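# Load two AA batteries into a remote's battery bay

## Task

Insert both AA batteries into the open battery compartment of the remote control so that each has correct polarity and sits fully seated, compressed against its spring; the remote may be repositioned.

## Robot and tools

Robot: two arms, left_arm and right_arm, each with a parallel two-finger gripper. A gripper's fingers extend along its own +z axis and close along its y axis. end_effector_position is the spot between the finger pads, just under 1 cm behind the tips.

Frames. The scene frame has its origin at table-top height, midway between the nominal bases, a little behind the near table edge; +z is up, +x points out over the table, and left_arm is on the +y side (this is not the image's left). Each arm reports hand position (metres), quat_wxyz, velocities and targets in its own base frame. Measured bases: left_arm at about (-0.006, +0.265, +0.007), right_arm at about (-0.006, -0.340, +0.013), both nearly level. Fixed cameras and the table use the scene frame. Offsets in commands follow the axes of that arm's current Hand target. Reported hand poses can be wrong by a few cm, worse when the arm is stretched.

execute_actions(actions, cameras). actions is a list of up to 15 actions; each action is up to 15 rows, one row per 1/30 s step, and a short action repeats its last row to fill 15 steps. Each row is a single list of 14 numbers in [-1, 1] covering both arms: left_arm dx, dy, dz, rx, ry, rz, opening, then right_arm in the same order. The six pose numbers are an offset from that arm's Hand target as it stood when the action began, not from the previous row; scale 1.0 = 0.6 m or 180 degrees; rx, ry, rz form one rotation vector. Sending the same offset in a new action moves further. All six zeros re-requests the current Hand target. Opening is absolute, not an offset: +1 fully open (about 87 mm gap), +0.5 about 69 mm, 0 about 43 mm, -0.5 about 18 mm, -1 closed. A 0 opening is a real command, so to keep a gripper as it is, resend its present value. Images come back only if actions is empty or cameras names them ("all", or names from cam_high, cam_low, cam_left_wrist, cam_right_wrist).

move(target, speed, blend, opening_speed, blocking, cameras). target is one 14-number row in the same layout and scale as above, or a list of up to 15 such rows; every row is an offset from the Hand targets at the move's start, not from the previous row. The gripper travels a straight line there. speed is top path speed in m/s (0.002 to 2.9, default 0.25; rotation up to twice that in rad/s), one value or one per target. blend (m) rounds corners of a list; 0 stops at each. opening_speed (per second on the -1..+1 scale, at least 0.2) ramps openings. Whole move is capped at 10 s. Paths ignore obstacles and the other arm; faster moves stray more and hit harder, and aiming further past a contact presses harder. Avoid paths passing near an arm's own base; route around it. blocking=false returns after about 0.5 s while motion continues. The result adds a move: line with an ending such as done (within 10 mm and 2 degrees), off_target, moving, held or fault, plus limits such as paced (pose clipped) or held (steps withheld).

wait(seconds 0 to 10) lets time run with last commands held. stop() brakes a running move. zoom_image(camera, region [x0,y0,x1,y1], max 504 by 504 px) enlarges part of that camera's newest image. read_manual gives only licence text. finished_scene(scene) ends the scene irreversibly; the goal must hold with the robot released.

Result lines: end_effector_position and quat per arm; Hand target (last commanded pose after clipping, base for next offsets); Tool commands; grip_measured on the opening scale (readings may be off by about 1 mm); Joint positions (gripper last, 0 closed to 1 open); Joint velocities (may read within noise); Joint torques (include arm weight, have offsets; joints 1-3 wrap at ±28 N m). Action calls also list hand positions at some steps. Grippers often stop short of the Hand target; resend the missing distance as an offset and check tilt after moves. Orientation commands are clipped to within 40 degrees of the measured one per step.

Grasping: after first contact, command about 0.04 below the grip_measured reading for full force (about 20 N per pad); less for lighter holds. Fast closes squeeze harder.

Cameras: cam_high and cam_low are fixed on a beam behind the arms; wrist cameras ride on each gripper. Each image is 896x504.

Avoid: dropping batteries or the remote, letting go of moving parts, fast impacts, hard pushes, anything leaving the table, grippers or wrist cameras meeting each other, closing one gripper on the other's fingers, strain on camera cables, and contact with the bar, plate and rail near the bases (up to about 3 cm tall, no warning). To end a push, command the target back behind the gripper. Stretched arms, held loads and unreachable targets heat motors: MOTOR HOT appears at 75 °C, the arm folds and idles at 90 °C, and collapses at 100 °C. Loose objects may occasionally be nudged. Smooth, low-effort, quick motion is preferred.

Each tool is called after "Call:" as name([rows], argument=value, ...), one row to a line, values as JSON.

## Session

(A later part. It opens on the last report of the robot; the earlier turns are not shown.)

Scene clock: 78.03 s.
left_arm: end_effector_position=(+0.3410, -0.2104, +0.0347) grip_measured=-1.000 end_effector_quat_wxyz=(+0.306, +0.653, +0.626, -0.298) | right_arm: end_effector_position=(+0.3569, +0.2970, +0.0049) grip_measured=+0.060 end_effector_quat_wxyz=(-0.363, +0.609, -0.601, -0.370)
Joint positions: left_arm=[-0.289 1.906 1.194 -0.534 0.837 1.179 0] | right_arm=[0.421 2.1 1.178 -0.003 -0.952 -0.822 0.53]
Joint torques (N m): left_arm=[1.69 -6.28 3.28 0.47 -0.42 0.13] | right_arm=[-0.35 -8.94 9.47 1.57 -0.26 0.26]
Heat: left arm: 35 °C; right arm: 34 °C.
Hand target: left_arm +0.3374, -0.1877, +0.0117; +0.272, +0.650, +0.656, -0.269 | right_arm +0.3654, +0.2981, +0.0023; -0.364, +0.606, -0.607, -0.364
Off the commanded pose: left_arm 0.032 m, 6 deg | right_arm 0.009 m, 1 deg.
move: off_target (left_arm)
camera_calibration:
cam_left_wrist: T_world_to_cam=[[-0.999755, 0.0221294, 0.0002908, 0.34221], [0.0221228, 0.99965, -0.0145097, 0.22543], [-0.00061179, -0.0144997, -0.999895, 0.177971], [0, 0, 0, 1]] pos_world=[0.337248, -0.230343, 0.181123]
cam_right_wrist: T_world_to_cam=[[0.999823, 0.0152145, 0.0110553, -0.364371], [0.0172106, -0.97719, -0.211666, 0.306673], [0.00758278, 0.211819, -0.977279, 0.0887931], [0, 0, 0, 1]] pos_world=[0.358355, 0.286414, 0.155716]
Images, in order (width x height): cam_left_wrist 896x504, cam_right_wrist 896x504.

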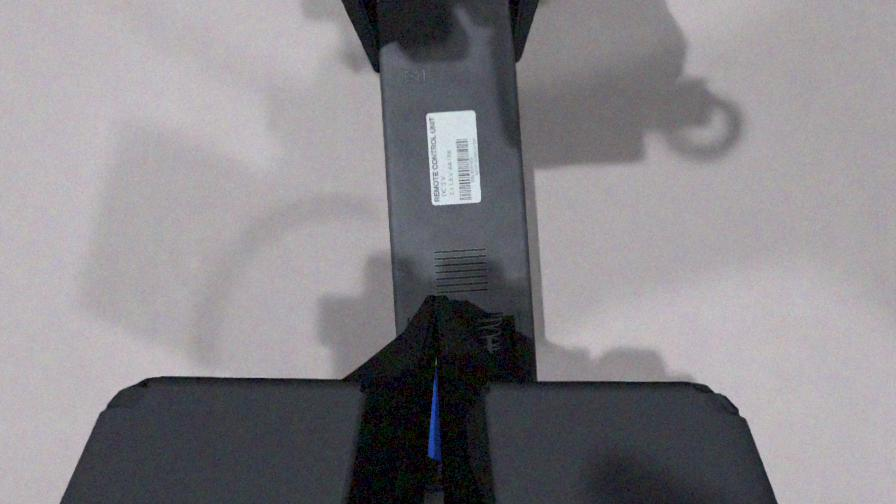

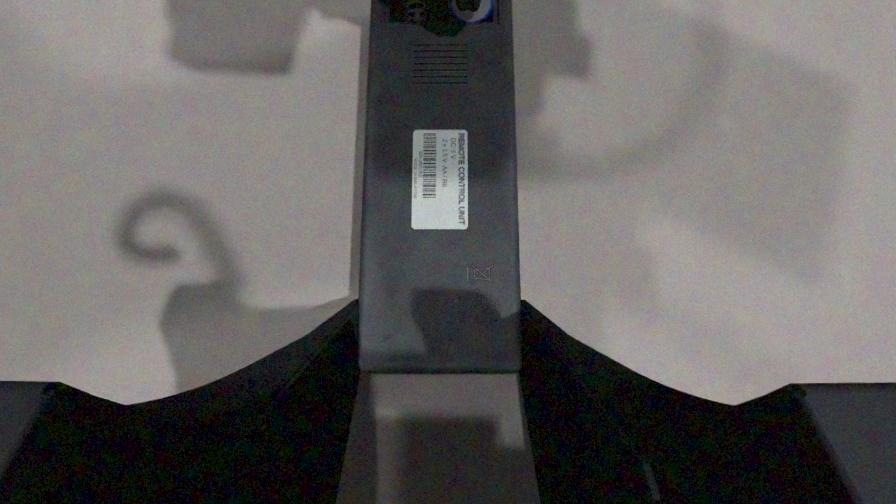

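Call:
move(target=[0.01,0,-0.027,0,0,0,-1,0,0,0,0,0,0,0.02], speed=0.04, cameras=["cam_right_wrist","cam_left_wrist"])

Call:
zoom_image(camera="cam_right_wrist", region=[420, 0, 540, 70])

Call:
zoom_image(camera="cam_left_wrist", region=[360, 260, 540, 500])

Scene clock: 79.23 s.
left_arm: end_effector_position=(+0.3480, -0.1800, +0.0277) grip_measured=-1.000 end_effector_quat_wxyz=(+0.295, +0.650, +0.644, -0.273) | right_arm: end_effector_position=(+0.3568, +0.2983, +0.0050) grip_measured=+0.060 end_effector_quat_wxyz=(-0.363, +0.609, -0.600, -0.370)
Joint positions: left_arm=[-0.227 1.906 1.194 -0.585 0.791 1.238 0] | right_arm=[0.424 2.101 1.178 0.003 -0.952 -0.817 0.53]
Joint torques (N m): left_arm=[0.39 -7.41 4.19 0.28 0.07 0.08] | right_arm=[-0.62 -9.05 9.48 1.51 -0.26 0.21]
Heat: left arm: 35 °C; right arm: 34 °C.
Hand target: left_arm +0.3373, -0.1720, +0.0189; +0.272, +0.650, +0.656, -0.269 | right_arm +0.3655, +0.2981, +0.0023; -0.365, +0.606, -0.607, -0.364
Off the commanded pose: left_arm 0.016 m, 3 deg | right_arm 0.009 m, 1 deg.
move: off_target (left_arm)
camera_calibration:
cam_left_wrist: T_world_to_cam=[[-0.999878, -0.0143294, -0.00628393, 0.34219], [-0.0145791, 0.999024, 0.0416859, 0.205856], [0.00568047, 0.0417724, -0.999111, 0.17934], [0, 0, 0, 1]] pos_world=[0.344131, -0.208243, 0.17275]
cam_right_wrist: T_world_to_cam=[[0.999808, 0.0158121, 0.0115304, -0.364426], [0.0179113, -0.976746, -0.21365, 0.307594], [0.007884, 0.213816, -0.976842, 0.087931], [0, 0, 0, 1]] pos_world=[0.358153, 0.287403, 0.155814]
Images, in order (width x height): cam_left_wrist 896x504, cam_right_wrist 896x504.

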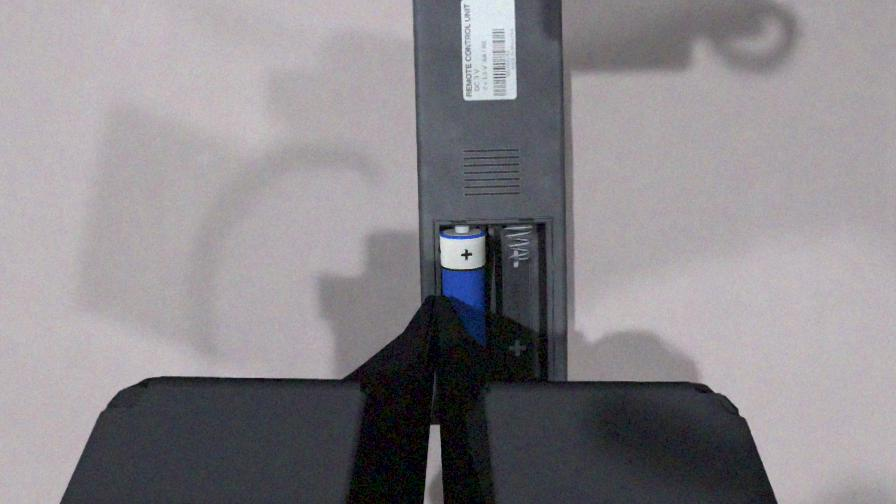

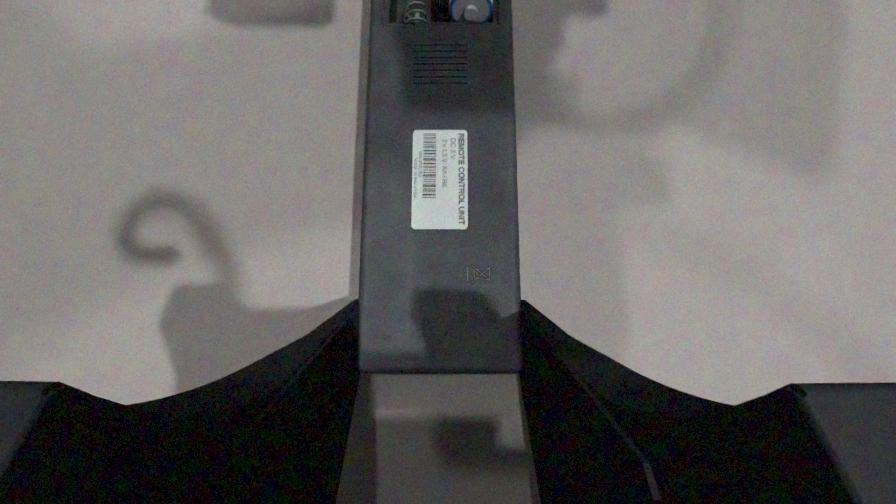

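Scaled by 4.200 from the camera's 896x504 image, which has a finer 1280x720 frame.

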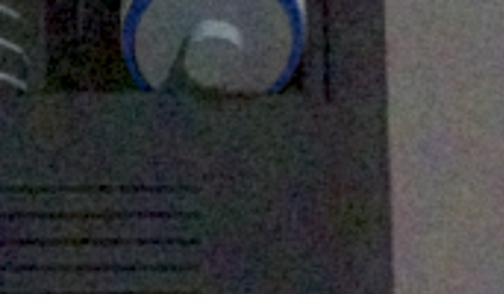

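Scaled by 2.100 from the camera's 896x504 image, which has a finer 1280x720 frame.

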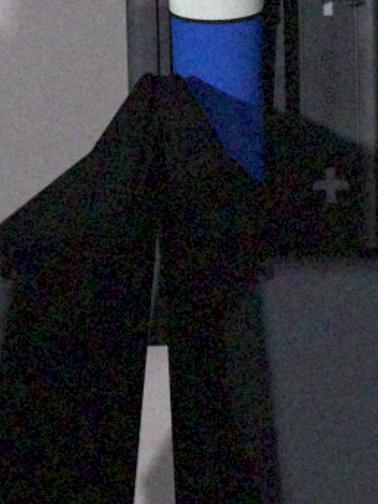

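Call:
move(target=[-0.04,0.01,-0.04,0,0,0,-1,0,0,0,0,0,0,0.02], speed=0.1, cameras=["cam_right_wrist","cam_left_wrist"])

Call:
zoom_image(camera="cam_left_wrist", region=[380, 180, 560, 400])

Scene clock: 80.57 s.
left_arm: end_effector_position=(+0.3291, -0.1715, +0.0310) grip_measured=-1.000 end_effector_quat_wxyz=(+0.246, +0.642, +0.666, -0.289) | right_arm: end_effector_position=(+0.3566, +0.2983, +0.0050) grip_measured=+0.060 end_effector_quat_wxyz=(-0.363, +0.609, -0.600, -0.370)
Joint positions: left_arm=[-0.227 1.906 1.238 -0.743 0.765 1.243 0] | right_arm=[0.424 2.101 1.178 0.002 -0.952 -0.817 0.53]
Joint torques (N m): left_arm=[0.62 -10.07 9.54 0.33 0.32 0.08] | right_arm=[-0.61 -9.06 9.47 1.51 -0.26 0.21]
Heat: left arm: 35 °C; right arm: 34 °C.
Hand target: left_arm +0.3433, -0.1719, +0.0528; +0.271, +0.650, +0.656, -0.269 | right_arm +0.3654, +0.2980, +0.0023; -0.364, +0.606, -0.607, -0.364
Off the commanded pose: left_arm 0.026 m, 4 deg | right_arm 0.009 m, 1 deg.
move: off_target (left_arm)
camera_calibration:
cam_left_wrist: T_world_to_cam=[[-0.995302, -0.0183047, 0.095073, 0.318111], [-0.00934726, 0.995545, 0.0938206, 0.193028], [-0.0963668, 0.0924912, -0.991039, 0.224342], [0, 0, 0, 1]] pos_world=[0.340039, -0.207094, 0.173978]
cam_right_wrist: T_world_to_cam=[[0.999811, 0.016016, 0.0110653, -0.364415], [0.0180119, -0.976722, -0.213754, 0.307566], [0.00738419, 0.213912, -0.976825, 0.0880797], [0, 0, 0, 1]] pos_world=[0.358156, 0.287402, 0.155814]
Images, in order (width x height): cam_left_wrist 896x504, cam_right_wrist 896x504.

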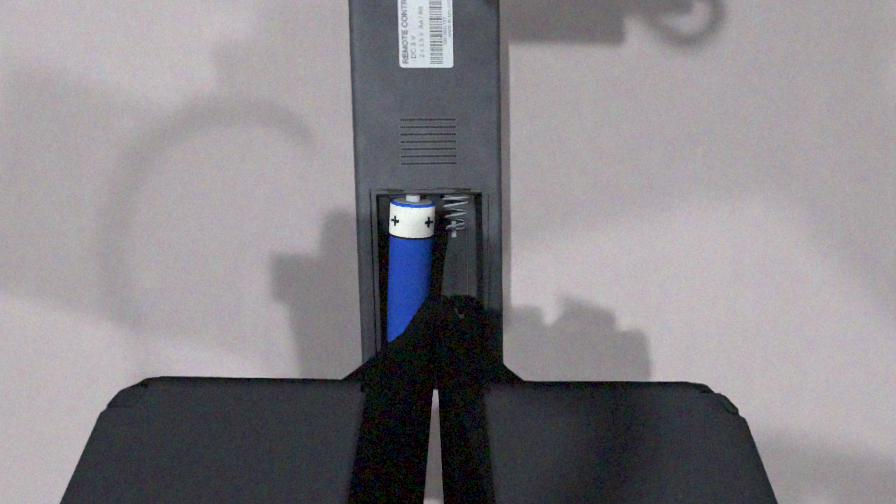

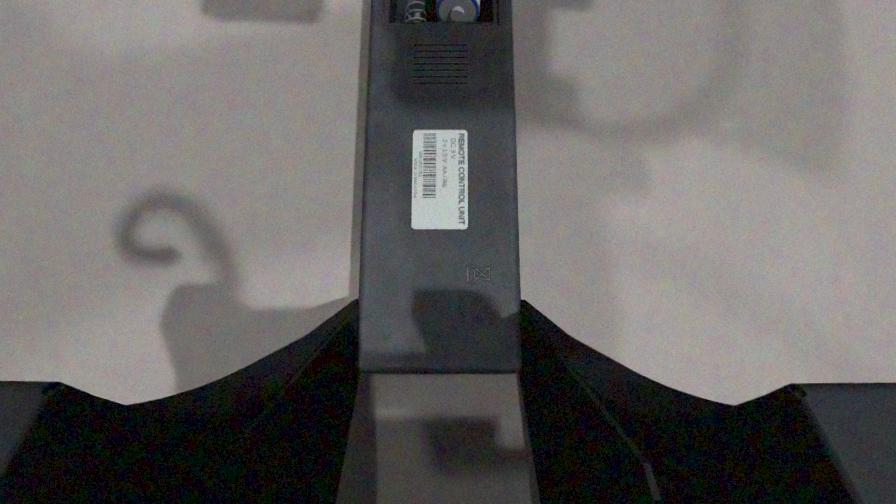

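Scaled by 2.291 from the camera's 896x504 image, which has a finer 1280x720 frame.

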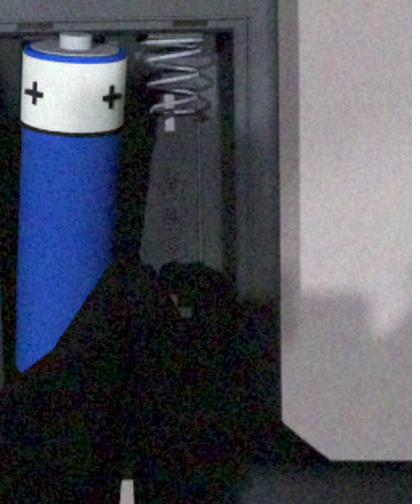

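Call:
move([
  [-0.05,0,-0.05,0,0,0,-1,0,0,0,0,0,0,0.02],
  [-0.06,-0.004,0.025,0,0.25,0,-1,0,0,0,0,0,0,0.02],
], blend=[0.01,0], speed=0.15, cameras=["cam_right_wrist","cam_left_wrist"])

Call:
zoom_image(camera="cam_left_wrist", region=[340, 150, 560, 370])

Scene clock: 84.33 s.
left_arm: end_effector_position=(+0.3452, -0.1859, +0.1036) grip_measured=-1.000 end_effector_quat_wxyz=(+0.032, +0.693, +0.720, -0.017) | right_arm: end_effector_position=(+0.3662, +0.2843, +0.0048) grip_measured=+0.060 end_effector_quat_wxyz=(-0.372, +0.600, -0.602, -0.373)
Joint positions: left_arm=[-0.56 2.08 1.884 -1.32 0.047 0.971 0] | right_arm=[0.379 2.109 1.178 0.002 -0.982 -0.836 0.53]
Joint torques (N m): left_arm=[-5.08 -2.06 4.93 0.79 -0.38 -0.41] | right_arm=[3.93 -9.89 9.21 1.49 -0.01 0.4]
Heat: left arm: 35 °C; right arm: 34 °C.
Hand target: left_arm +0.3413, -0.2080, +0.0676; +0.000, +0.704, +0.710, +0.000 | right_arm +0.3654, +0.2981, +0.0024; -0.365, +0.606, -0.607, -0.364
Off the commanded pose: left_arm 0.042 m, 5 deg | right_arm 0.014 m, 2 deg.
move: off_target (left_arm, right_arm)
camera_calibration:
cam_left_wrist: T_world_to_cam=[[-0.997964, -0.063409, -0.00679935, 0.330053], [-0.049142, 0.696679, 0.715698, 0.0944916], [-0.0406447, 0.714575, -0.698377, 0.365251], [0, 0, 0, 1]] pos_world=[0.34887, -0.305901, 0.189699]
cam_right_wrist: T_world_to_cam=[[0.999934, -0.00275611, 0.011114, -0.368395], [-0.0000962378, -0.972589, -0.232529, 0.299261], [0.0114502, 0.232513, -0.972526, 0.0840214], [0, 0, 0, 1]] pos_world=[0.367437, 0.270506, 0.155394]
Images, in order (width x height): cam_left_wrist 896x504, cam_right_wrist 896x504.

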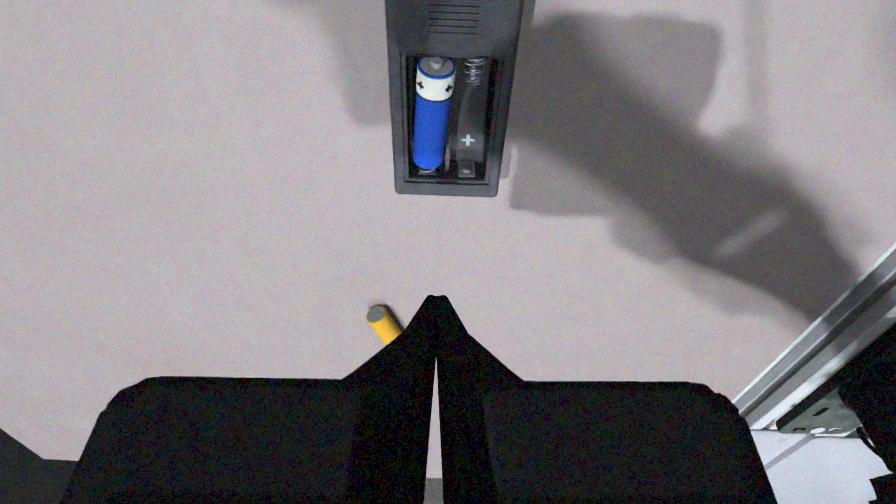

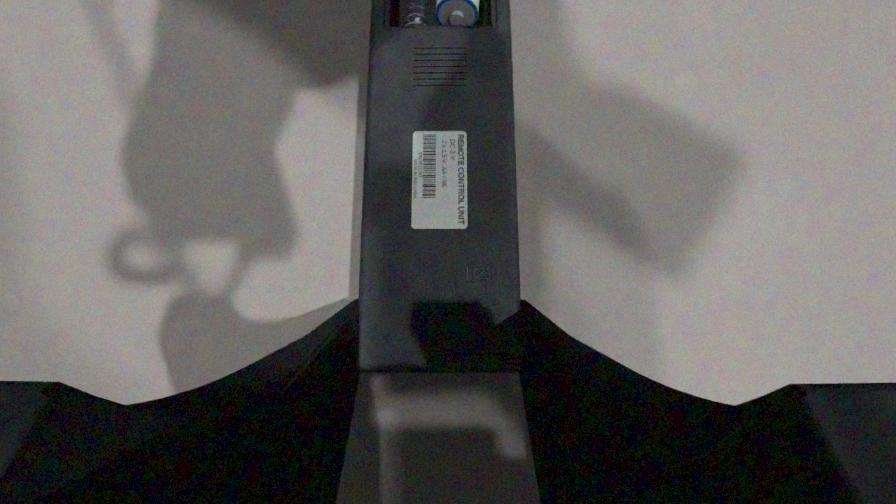

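Scaled by 2.291 from the camera's 896x504 image, which has a finer 1280x720 frame.

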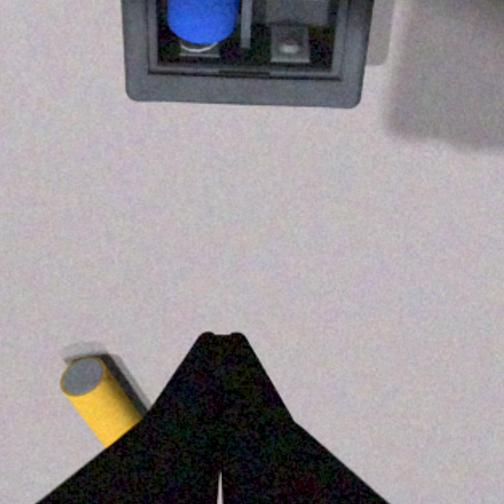

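Call:
move(target=[0.13,0,-0.08,0,0,0,-1,0,0,0,0,0,0,0.02], speed=0.15, cameras=["all"])

Call:
zoom_image(camera="cam_left_wrist", region=[380, 0, 540, 180])

Scene clock: 85.80 s.
left_arm: end_effector_position=(+0.3435, -0.1337, +0.1024) grip_measured=-1.000 end_effector_quat_wxyz=(-0.010, +0.701, +0.713, -0.008) | right_arm: end_effector_position=(+0.3594, +0.2961, +0.0046) grip_measured=+0.060 end_effector_quat_wxyz=(-0.366, +0.607, -0.599, -0.373)
Joint positions: left_arm=[-0.467 2.043 1.815 -1.367 0.008 1.086 0] | right_arm=[0.413 2.109 1.182 0.005 -0.966 -0.822 0.53]
Joint torques (N m): left_arm=[0.35 -11.51 5.31 0.02 -0.04 0.11] | right_arm=[0.44 -9.78 9.07 1.47 -0.14 0.27]
Heat: left arm: 35 °C; right arm: 34 °C.
Hand target: left_arm +0.3405, -0.1301, +0.1157; +0.000, +0.704, +0.710, +0.000 | right_arm +0.3655, +0.2980, +0.0024; -0.365, +0.606, -0.607, -0.364
Off the commanded pose: left_arm 0.014 m, 2 deg | right_arm 0.007 m, 1 deg.
move: off_target (left_arm)
camera_calibration:
cam_left_wrist: T_world_to_cam=[[-0.998411, -0.0429645, 0.0364681, 0.330148], [0.000318519, 0.642803, 0.766032, 0.0295648], [-0.056354, 0.764826, -0.641768, 0.333394], [0, 0, 0, 1]] pos_world=[0.348402, -0.259808, 0.179274]
cam_right_wrist: T_world_to_cam=[[0.999823, 0.0155362, 0.0106164, -0.366952], [0.0175129, -0.974668, -0.222972, 0.30487], [0.00688332, 0.223118, -0.974767, 0.0855915], [0, 0, 0, 1]] pos_world=[0.360959, 0.283751, 0.155305]

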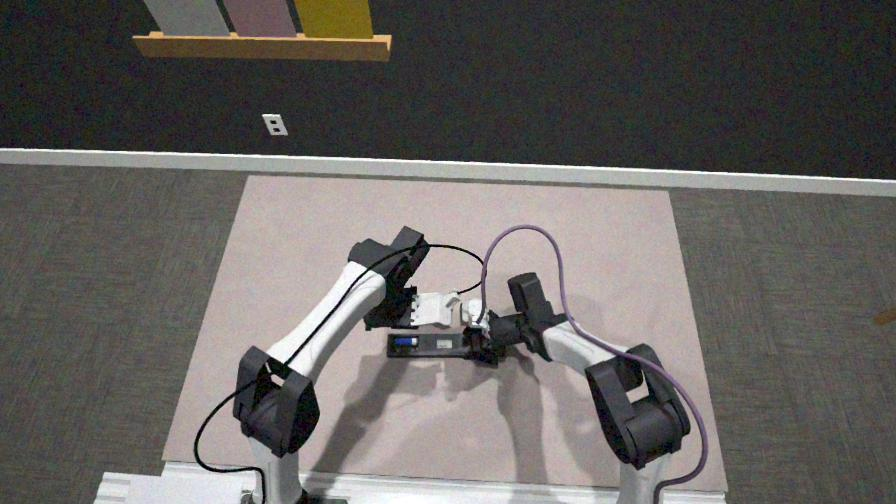

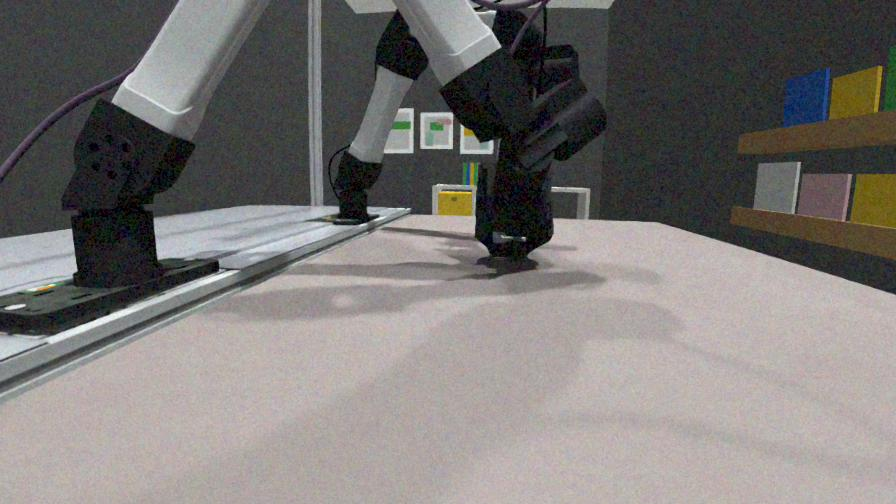

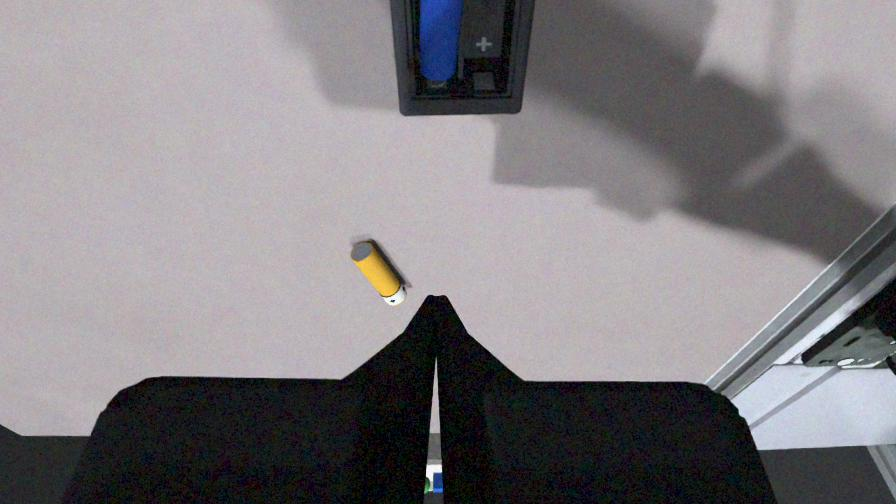

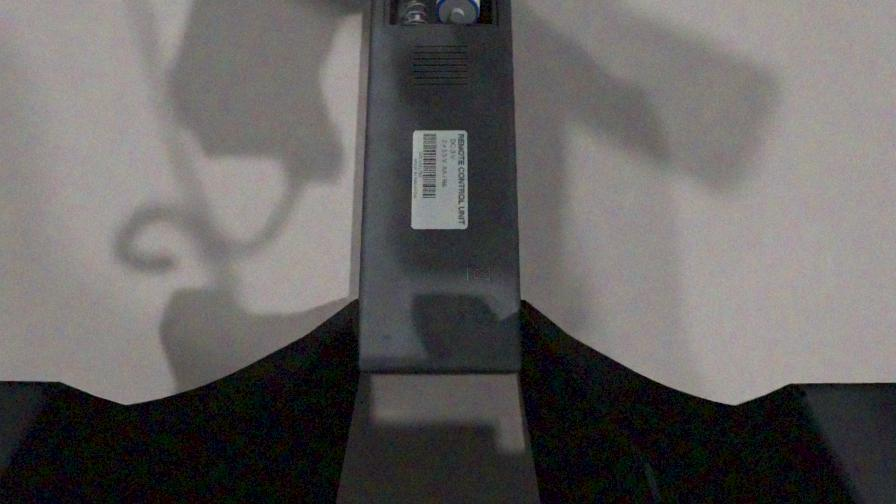

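Scaled by 2.800 from the camera's 896x504 image, which has a finer 1280x720 frame.

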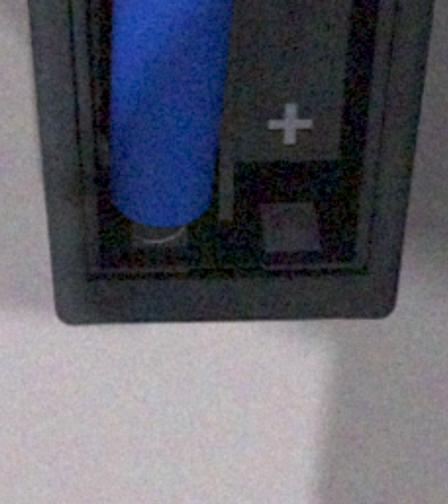

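Call:
move([
  [0,0,0,0,-0.25,0,-1,0,0,0,0,0,0,0.02],
  [-0.125,0,0.075,0,-0.25,0,-1,0,0,0,0,0,0,0.02],
], speed=0.15, cameras=["cam_left_wrist","cam_right_wrist"])

Call:
zoom_image(camera="cam_left_wrist", region=[360, 180, 540, 400])

Call:
zoom_image(camera="cam_right_wrist", region=[380, 0, 520, 70])

Scene clock: 90.97 s.
left_arm: end_effector_position=(+0.3413, -0.2046, +0.0762) grip_measured=-1.000 end_effector_quat_wxyz=(+0.274, +0.651, +0.654, -0.271) | right_arm: end_effector_position=(+0.3594, +0.2961, +0.0046) grip_measured=+0.060 end_effector_quat_wxyz=(-0.366, +0.607, -0.599, -0.373)
Joint positions: left_arm=[-0.31 1.848 1.337 -0.754 0.741 1.137 0] | right_arm=[0.413 2.109 1.182 0.005 -0.966 -0.822 0.53]
Joint torques (N m): left_arm=[0.03 -6.63 5.46 0.85 0.3 -0.06] | right_arm=[0.44 -9.78 9.09 1.48 -0.14 0.27]
Heat: left arm: 36 °C; right arm: 34 °C.
Hand target: left_arm +0.3411, -0.2051, +0.0706; +0.271, +0.650, +0.656, -0.270 | right_arm +0.3655, +0.2980, +0.0024; -0.365, +0.606, -0.607, -0.364
Off the commanded pose: left_arm 0.006 m, 0 deg | right_arm 0.007 m, 1 deg.
move: done
camera_calibration:
cam_left_wrist: T_world_to_cam=[[-0.999596, -0.0151995, 0.0240286, 0.33292], [-0.0132765, 0.996845, 0.0782546, 0.224648], [-0.0251422, 0.077904, -0.996644, 0.246511], [0, 0, 0, 1]] pos_world=[0.341966, -0.238083, 0.220104]
cam_right_wrist: T_world_to_cam=[[0.999823, 0.0155362, 0.0106164, -0.366952], [0.0175129, -0.974668, -0.222972, 0.30487], [0.00688332, 0.223118, -0.974767, 0.0855915], [0, 0, 0, 1]] pos_world=[0.360959, 0.283751, 0.155305]
Images, in order (width x height): cam_left_wrist 896x504, cam_right_wrist 896x504.

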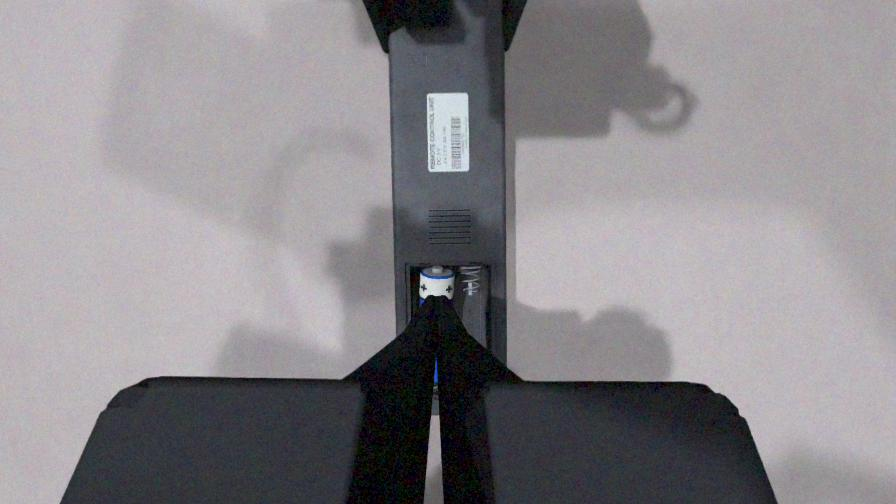

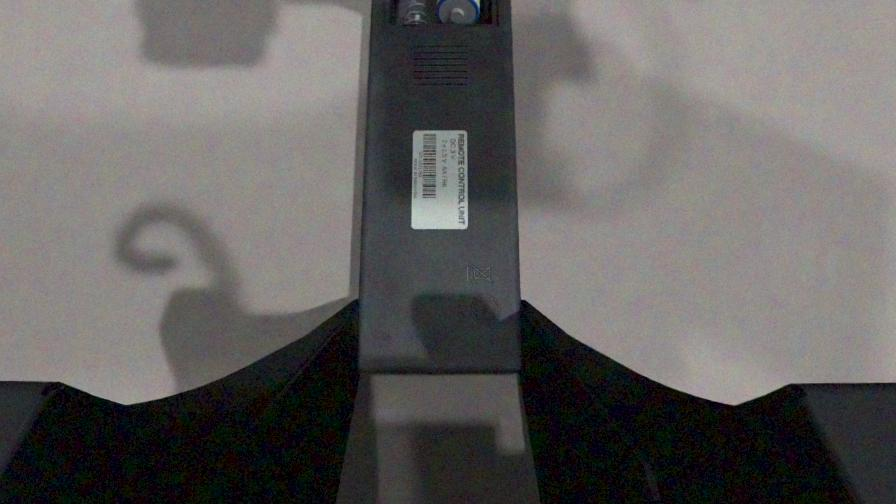

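Scaled by 2.291 from the camera's 896x504 image, which has a finer 1280x720 frame.

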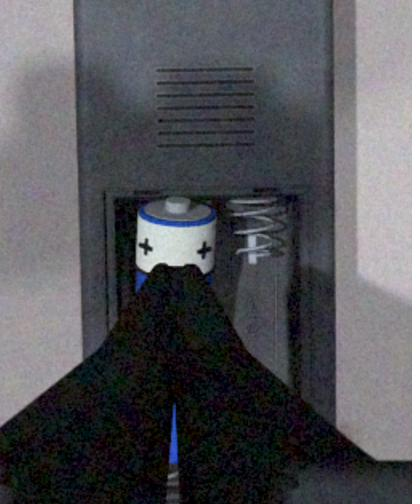

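Scaled by 3.600 from the camera's 896x504 image, which has a finer 1280x720 frame.

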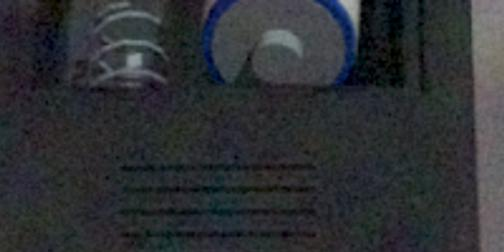

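Call:
move([
  [0.04,0,0.04,0,0,0,-1,0,0,0,0,0,0,0.02],
  [0.06,0,0.06,0,0,0,-1,0,0,0,0,0,0,0.02],
], speed=[0.08,0.03], cameras=["cam_left_wrist","cam_right_wrist"])

Call:
zoom_image(camera="cam_right_wrist", region=[380, 0, 520, 70])

Call:
zoom_image(camera="cam_left_wrist", region=[360, 180, 540, 400])

Scene clock: 93.10 s.
left_arm: end_effector_position=(+0.3438, -0.2058, +0.0343) grip_measured=-1.000 end_effector_quat_wxyz=(+0.281, +0.651, +0.652, -0.269) | right_arm: end_effector_position=(+0.3594, +0.2961, +0.0046) grip_measured=+0.060 end_effector_quat_wxyz=(-0.366, +0.607, -0.599, -0.373)
Joint positions: left_arm=[-0.31 1.901 1.225 -0.571 0.744 1.133 0] | right_arm=[0.413 2.109 1.182 0.005 -0.966 -0.822 0.53]
Joint torques (N m): left_arm=[0.08 -5.37 4.33 0.98 0.27 -0.02] | right_arm=[0.46 -9.77 9.07 1.48 -0.15 0.26]
Heat: left arm: 35 °C; right arm: 34 °C.
Hand target: left_arm +0.3412, -0.2051, +0.0198; +0.272, +0.650, +0.656, -0.269 | right_arm +0.3655, +0.2980, +0.0024; -0.365, +0.606, -0.607, -0.364
Off the commanded pose: left_arm 0.015 m, 1 deg | right_arm 0.007 m, 1 deg.
move: off_target (left_arm)
camera_calibration:
cam_left_wrist: T_world_to_cam=[[-0.999797, -0.0173238, 0.0102973, 0.336517], [-0.0165573, 0.997384, 0.07036, 0.230665], [-0.0114892, 0.0701752, -0.997469, 0.198624], [0, 0, 0, 1]] pos_world=[0.34255, -0.23817, 0.178427]
cam_right_wrist: T_world_to_cam=[[0.999823, 0.0155362, 0.0106164, -0.366952], [0.0175129, -0.974668, -0.222972, 0.30487], [0.00688332, 0.223118, -0.974767, 0.0855915], [0, 0, 0, 1]] pos_world=[0.360959, 0.283751, 0.155305]
Images, in order (width x height): cam_left_wrist 896x504, cam_right_wrist 896x504.

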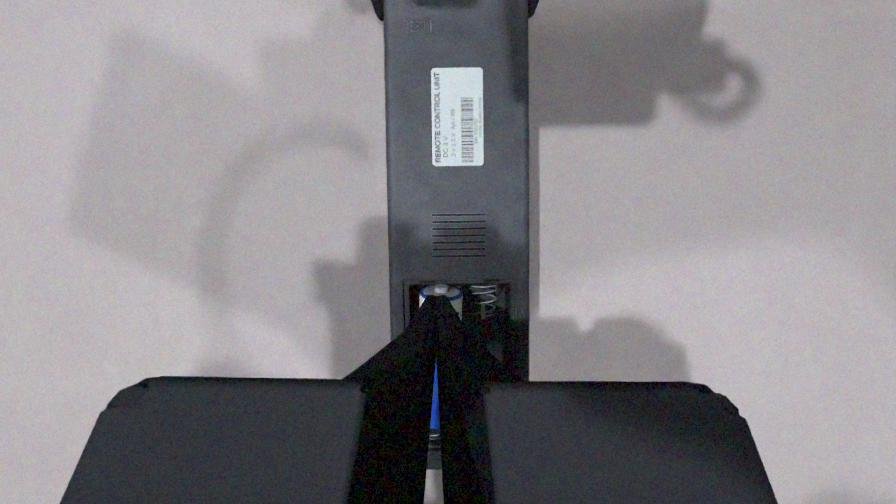

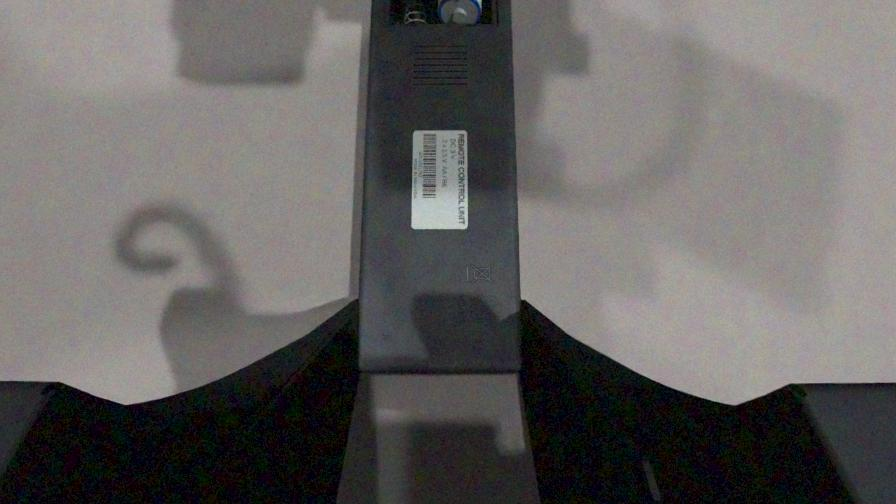

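Scaled by 3.600 from the camera's 896x504 image, which has a finer 1280x720 frame.

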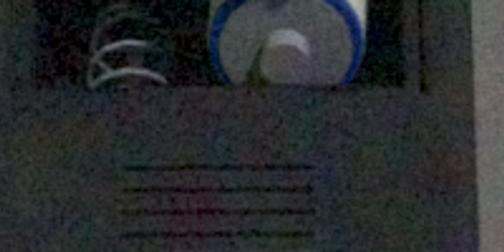

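Scaled by 2.291 from the camera's 896x504 image, which has a finer 1280x720 frame.

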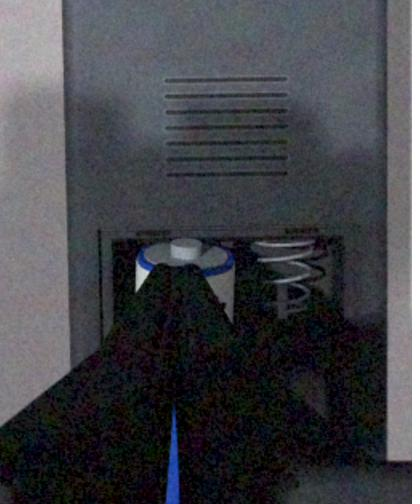

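Call:
move(target=[0.025,0,0.01,0,0,0,-1,0,0,0,0,0,0,0.02], speed=0.03, cameras=["cam_left_wrist","cam_right_wrist"])

Call:
zoom_image(camera="cam_right_wrist", region=[380, 0, 520, 70])

Call:
zoom_image(camera="cam_left_wrist", region=[360, 180, 540, 400])

Scene clock: 94.17 s.
left_arm: end_effector_position=(+0.3436, -0.2057, +0.0331) grip_measured=-1.000 end_effector_quat_wxyz=(+0.294, +0.645, +0.647, -0.282) | right_arm: end_effector_position=(+0.3594, +0.2961, +0.0046) grip_measured=+0.060 end_effector_quat_wxyz=(-0.366, +0.607, -0.599, -0.373)
Joint positions: left_arm=[-0.294 1.901 1.201 -0.539 0.786 1.136 0] | right_arm=[0.413 2.109 1.182 0.005 -0.966 -0.822 0.53]
Joint torques (N m): left_arm=[0.17 -3.78 3.38 1.02 -0.05 0.24] | right_arm=[0.46 -9.77 9.07 1.48 -0.14 0.27]
Heat: left arm: 35 °C; right arm: 34 °C.
Hand target: left_arm +0.3412, -0.1986, +0.0050; +0.272, +0.650, +0.656, -0.269 | right_arm +0.3655, +0.2980, +0.0024; -0.365, +0.606, -0.607, -0.364
Off the commanded pose: left_arm 0.029 m, 3 deg | right_arm 0.007 m, 1 deg.
move: off_target (left_arm)
camera_calibration:
cam_left_wrist: T_world_to_cam=[[-0.999769, -0.0176513, 0.0122563, 0.336085], [-0.0172777, 0.999402, 0.0299461, 0.232656], [-0.0127776, 0.0297274, -0.999476, 0.1897], [0, 0, 0, 1]] pos_world=[0.342451, -0.232224, 0.178514]
cam_right_wrist: T_world_to_cam=[[0.999823, 0.0155362, 0.0106164, -0.366952], [0.0175129, -0.974668, -0.222972, 0.30487], [0.00688332, 0.223118, -0.974767, 0.0855915], [0, 0, 0, 1]] pos_world=[0.360959, 0.283751, 0.155305]
Images, in order (width x height): cam_left_wrist 896x504, cam_right_wrist 896x504.

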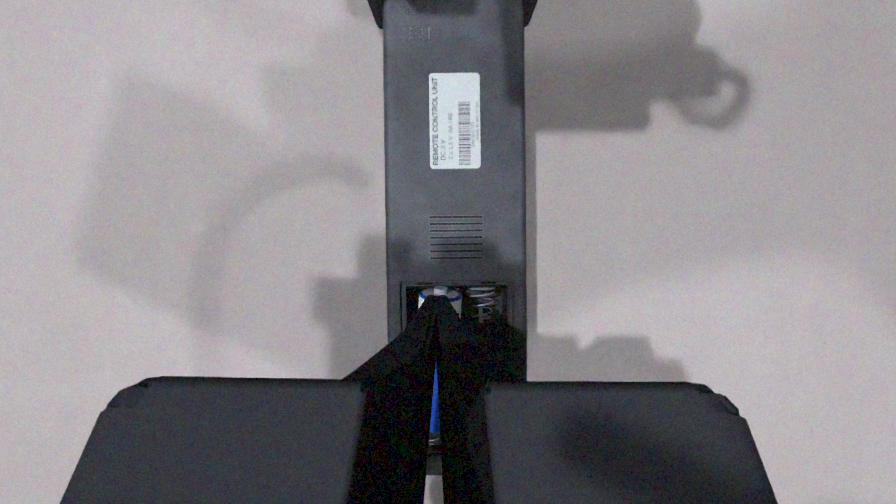

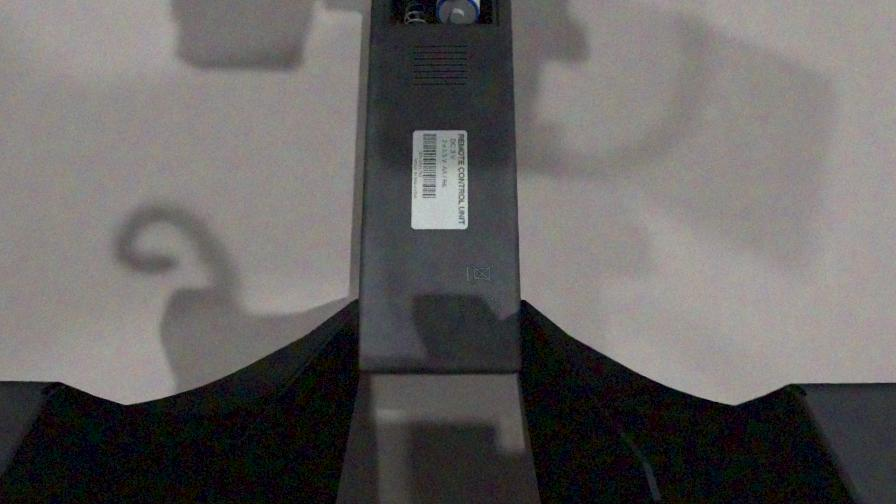

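Scaled by 3.600 from the camera's 896x504 image, which has a finer 1280x720 frame.

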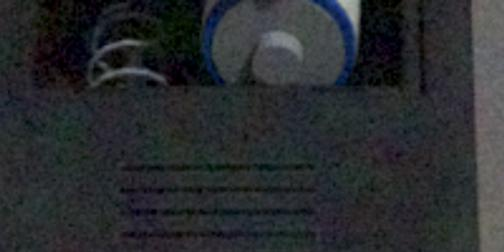

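Scaled by 2.291 from the camera's 896x504 image, which has a finer 1280x720 frame.

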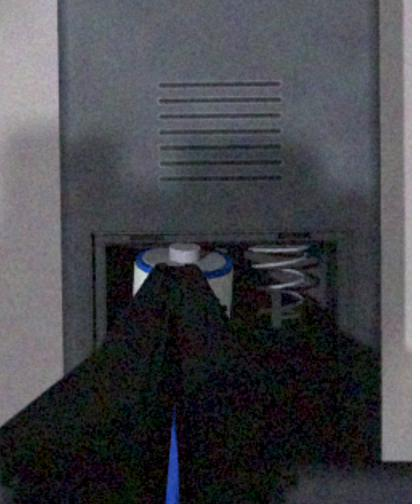

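Call:
move([
  [-0.072,-0.003,-0.034,0,0,0,-1,0,0,0,0,0,0,0.02],
  [-0.0593,-0.003,-0.0067,0,0,0,-1,0,0,0,0,0,0,0.02],
], speed=0.06, cameras=["cam_left_wrist","cam_right_wrist"])

Call:
zoom_image(camera="cam_right_wrist", region=[380, 0, 520, 70])

Call:
zoom_image(camera="cam_left_wrist", region=[360, 180, 540, 400])

Scene clock: 96.77 s.
left_arm: end_effector_position=(+0.3366, -0.2178, +0.0350) grip_measured=-1.000 end_effector_quat_wxyz=(+0.269, +0.649, +0.657, -0.273) | right_arm: end_effector_position=(+0.3594, +0.2961, +0.0046) grip_measured=+0.060 end_effector_quat_wxyz=(-0.366, +0.607, -0.599, -0.373)
Joint positions: left_arm=[-0.35 1.901 1.233 -0.573 0.728 1.082 0] | right_arm=[0.413 2.109 1.182 0.005 -0.966 -0.822 0.53]
Joint torques (N m): left_arm=[-0.24 -6.56 6.63 0.9 0.29 -0.07] | right_arm=[0.46 -9.77 9.06 1.47 -0.14 0.27]
Heat: left arm: 35 °C; right arm: 34 °C.
Hand target: left_arm +0.3395, -0.2211, +0.0330; +0.272, +0.651, +0.656, -0.269 | right_arm +0.3655, +0.2980, +0.0024; -0.365, +0.606, -0.607, -0.364
Off the commanded pose: left_arm 0.005 m, 1 deg | right_arm 0.007 m, 1 deg.
move: done
camera_calibration:
cam_left_wrist: T_world_to_cam=[[-0.999182, -0.0188874, 0.0357637, 0.327652], [-0.0158753, 0.996447, 0.0827073, 0.241591], [-0.0371987, 0.0820719, -0.995932, 0.211243], [0, 0, 0, 1]] pos_world=[0.339078, -0.251881, 0.178684]
cam_right_wrist: T_world_to_cam=[[0.999823, 0.0155362, 0.0106164, -0.366952], [0.0175129, -0.974668, -0.222972, 0.30487], [0.00688332, 0.223118, -0.974767, 0.0855915], [0, 0, 0, 1]] pos_world=[0.360959, 0.283751, 0.155305]
Images, in order (width x height): cam_left_wrist 896x504, cam_right_wrist 896x504.

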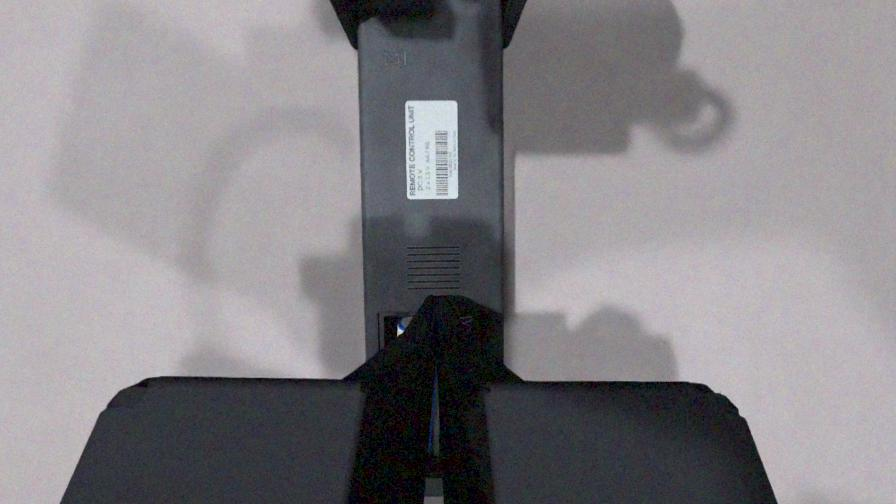

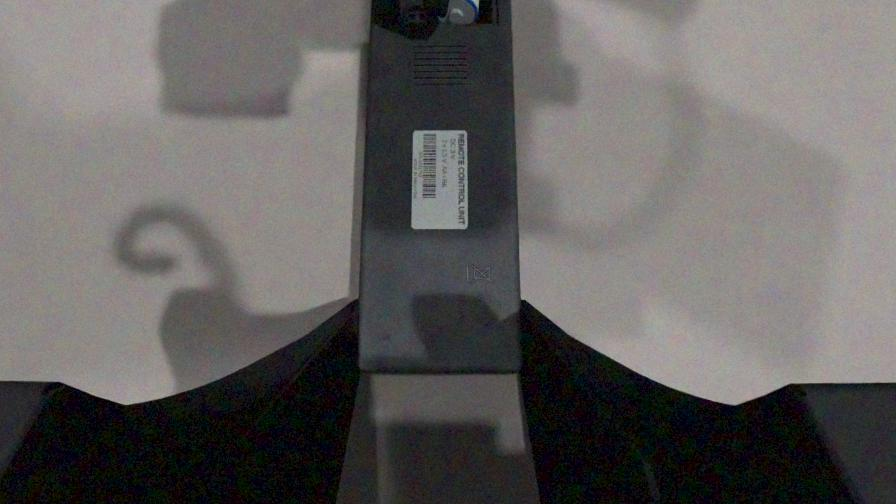

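Scaled by 3.600 from the camera's 896x504 image, which has a finer 1280x720 frame.

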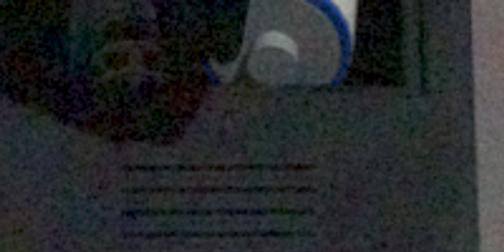

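Scaled by 2.291 from the camera's 896x504 image, which has a finer 1280x720 frame.

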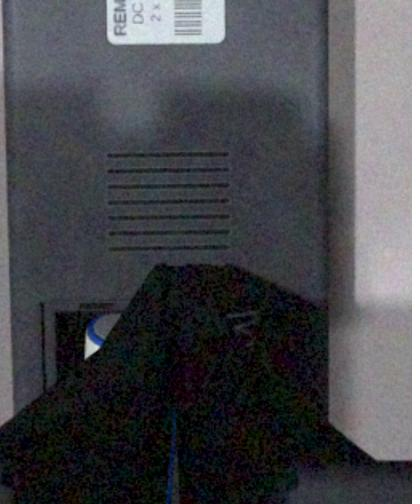

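Call:
move([
  [-0.0071,0,-0.0071,0,0,0,-1,0,0,0,0,0,0,0.02],
  [-0.0071,0.011,-0.0071,0,0,0,-1,0,0,0,0,0,0,0.02],
  [0.0,0.011,0.0,0,0,0,-1,0,0,0,0,0,0,0.02],
], speed=0.06, cameras=["cam_left_wrist","cam_right_wrist"])

Call:
zoom_image(camera="cam_right_wrist", region=[380, 0, 520, 70])

Call:
zoom_image(camera="cam_left_wrist", region=[360, 260, 540, 480])

Scene clock: 98.47 s.
left_arm: end_effector_position=(+0.3363, -0.2177, +0.0304) grip_measured=-1.000 end_effector_quat_wxyz=(+0.262, +0.647, +0.660, -0.276) | right_arm: end_effector_position=(+0.3594, +0.2961, +0.0046) grip_measured=+0.060 end_effector_quat_wxyz=(-0.366, +0.607, -0.599, -0.373)
Joint positions: left_arm=[-0.35 1.919 1.241 -0.58 0.728 1.081 0] | right_arm=[0.413 2.109 1.182 0.005 -0.966 -0.822 0.53]
Joint torques (N m): left_arm=[0.25 -6.37 8.72 0.81 0.31 0.03] | right_arm=[0.46 -9.77 9.07 1.48 -0.14 0.27]
Heat: left arm: 35 °C; right arm: 34 °C.
Hand target: left_arm +0.3461, -0.2210, +0.0329; +0.271, +0.650, +0.656, -0.269 | right_arm +0.3655, +0.2980, +0.0024; -0.365, +0.606, -0.607, -0.364
Off the commanded pose: left_arm 0.011 m, 2 deg | right_arm 0.007 m, 1 deg.
move: off_target (left_arm)
camera_calibration:
cam_left_wrist: T_world_to_cam=[[-0.998454, -0.0197065, 0.051969, 0.326553], [-0.0150409, 0.995946, 0.0886872, 0.241374], [-0.053506, 0.0877685, -0.994703, 0.213364], [0, 0, 0, 1]] pos_world=[0.341095, -0.252687, 0.173856]
cam_right_wrist: T_world_to_cam=[[0.999823, 0.0155362, 0.0106164, -0.366952], [0.0175129, -0.974668, -0.222972, 0.30487], [0.00688332, 0.223118, -0.974767, 0.0855915], [0, 0, 0, 1]] pos_world=[0.360959, 0.283751, 0.155305]
Images, in order (width x height): cam_left_wrist 896x504, cam_right_wrist 896x504.

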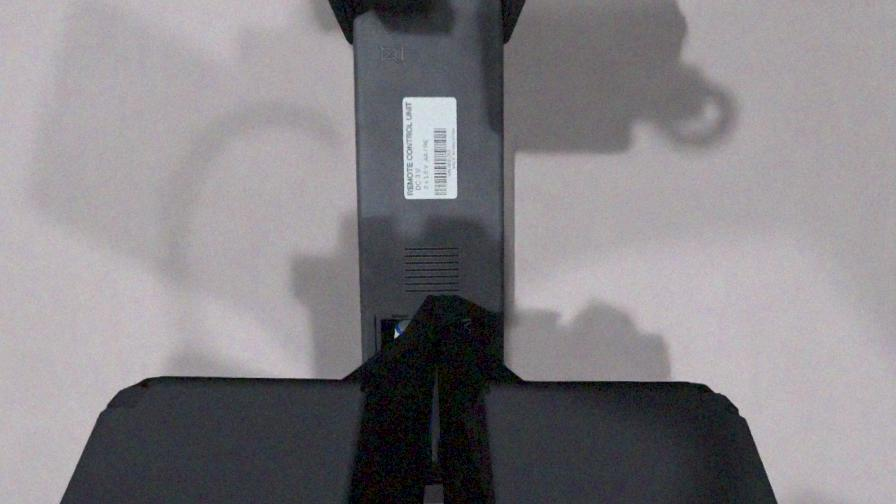

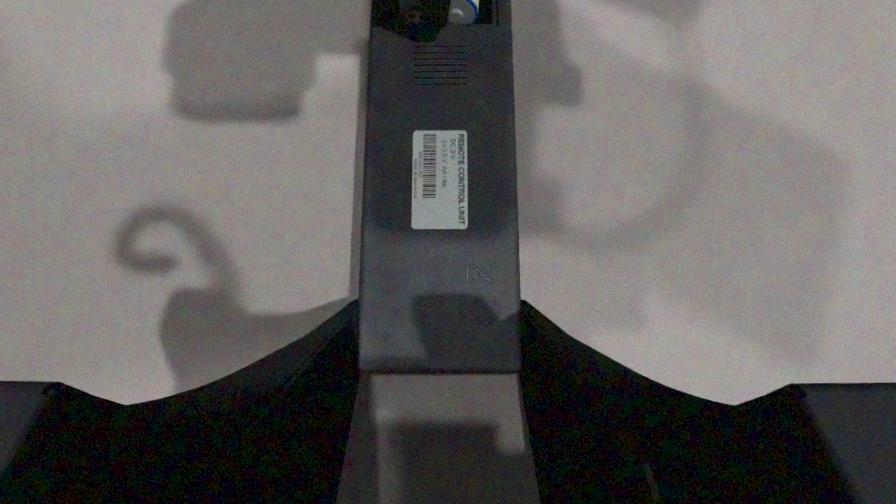

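Scaled by 3.600 from the camera's 896x504 image, which has a finer 1280x720 frame.

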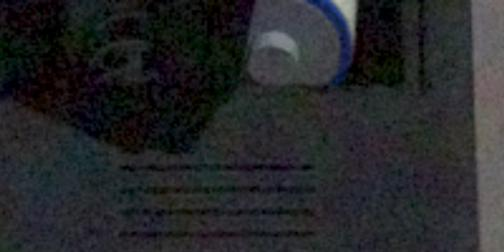

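Scaled by 2.291 from the camera's 896x504 image, which has a finer 1280x720 frame.

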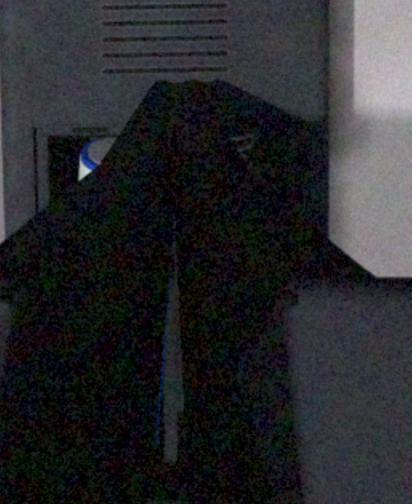

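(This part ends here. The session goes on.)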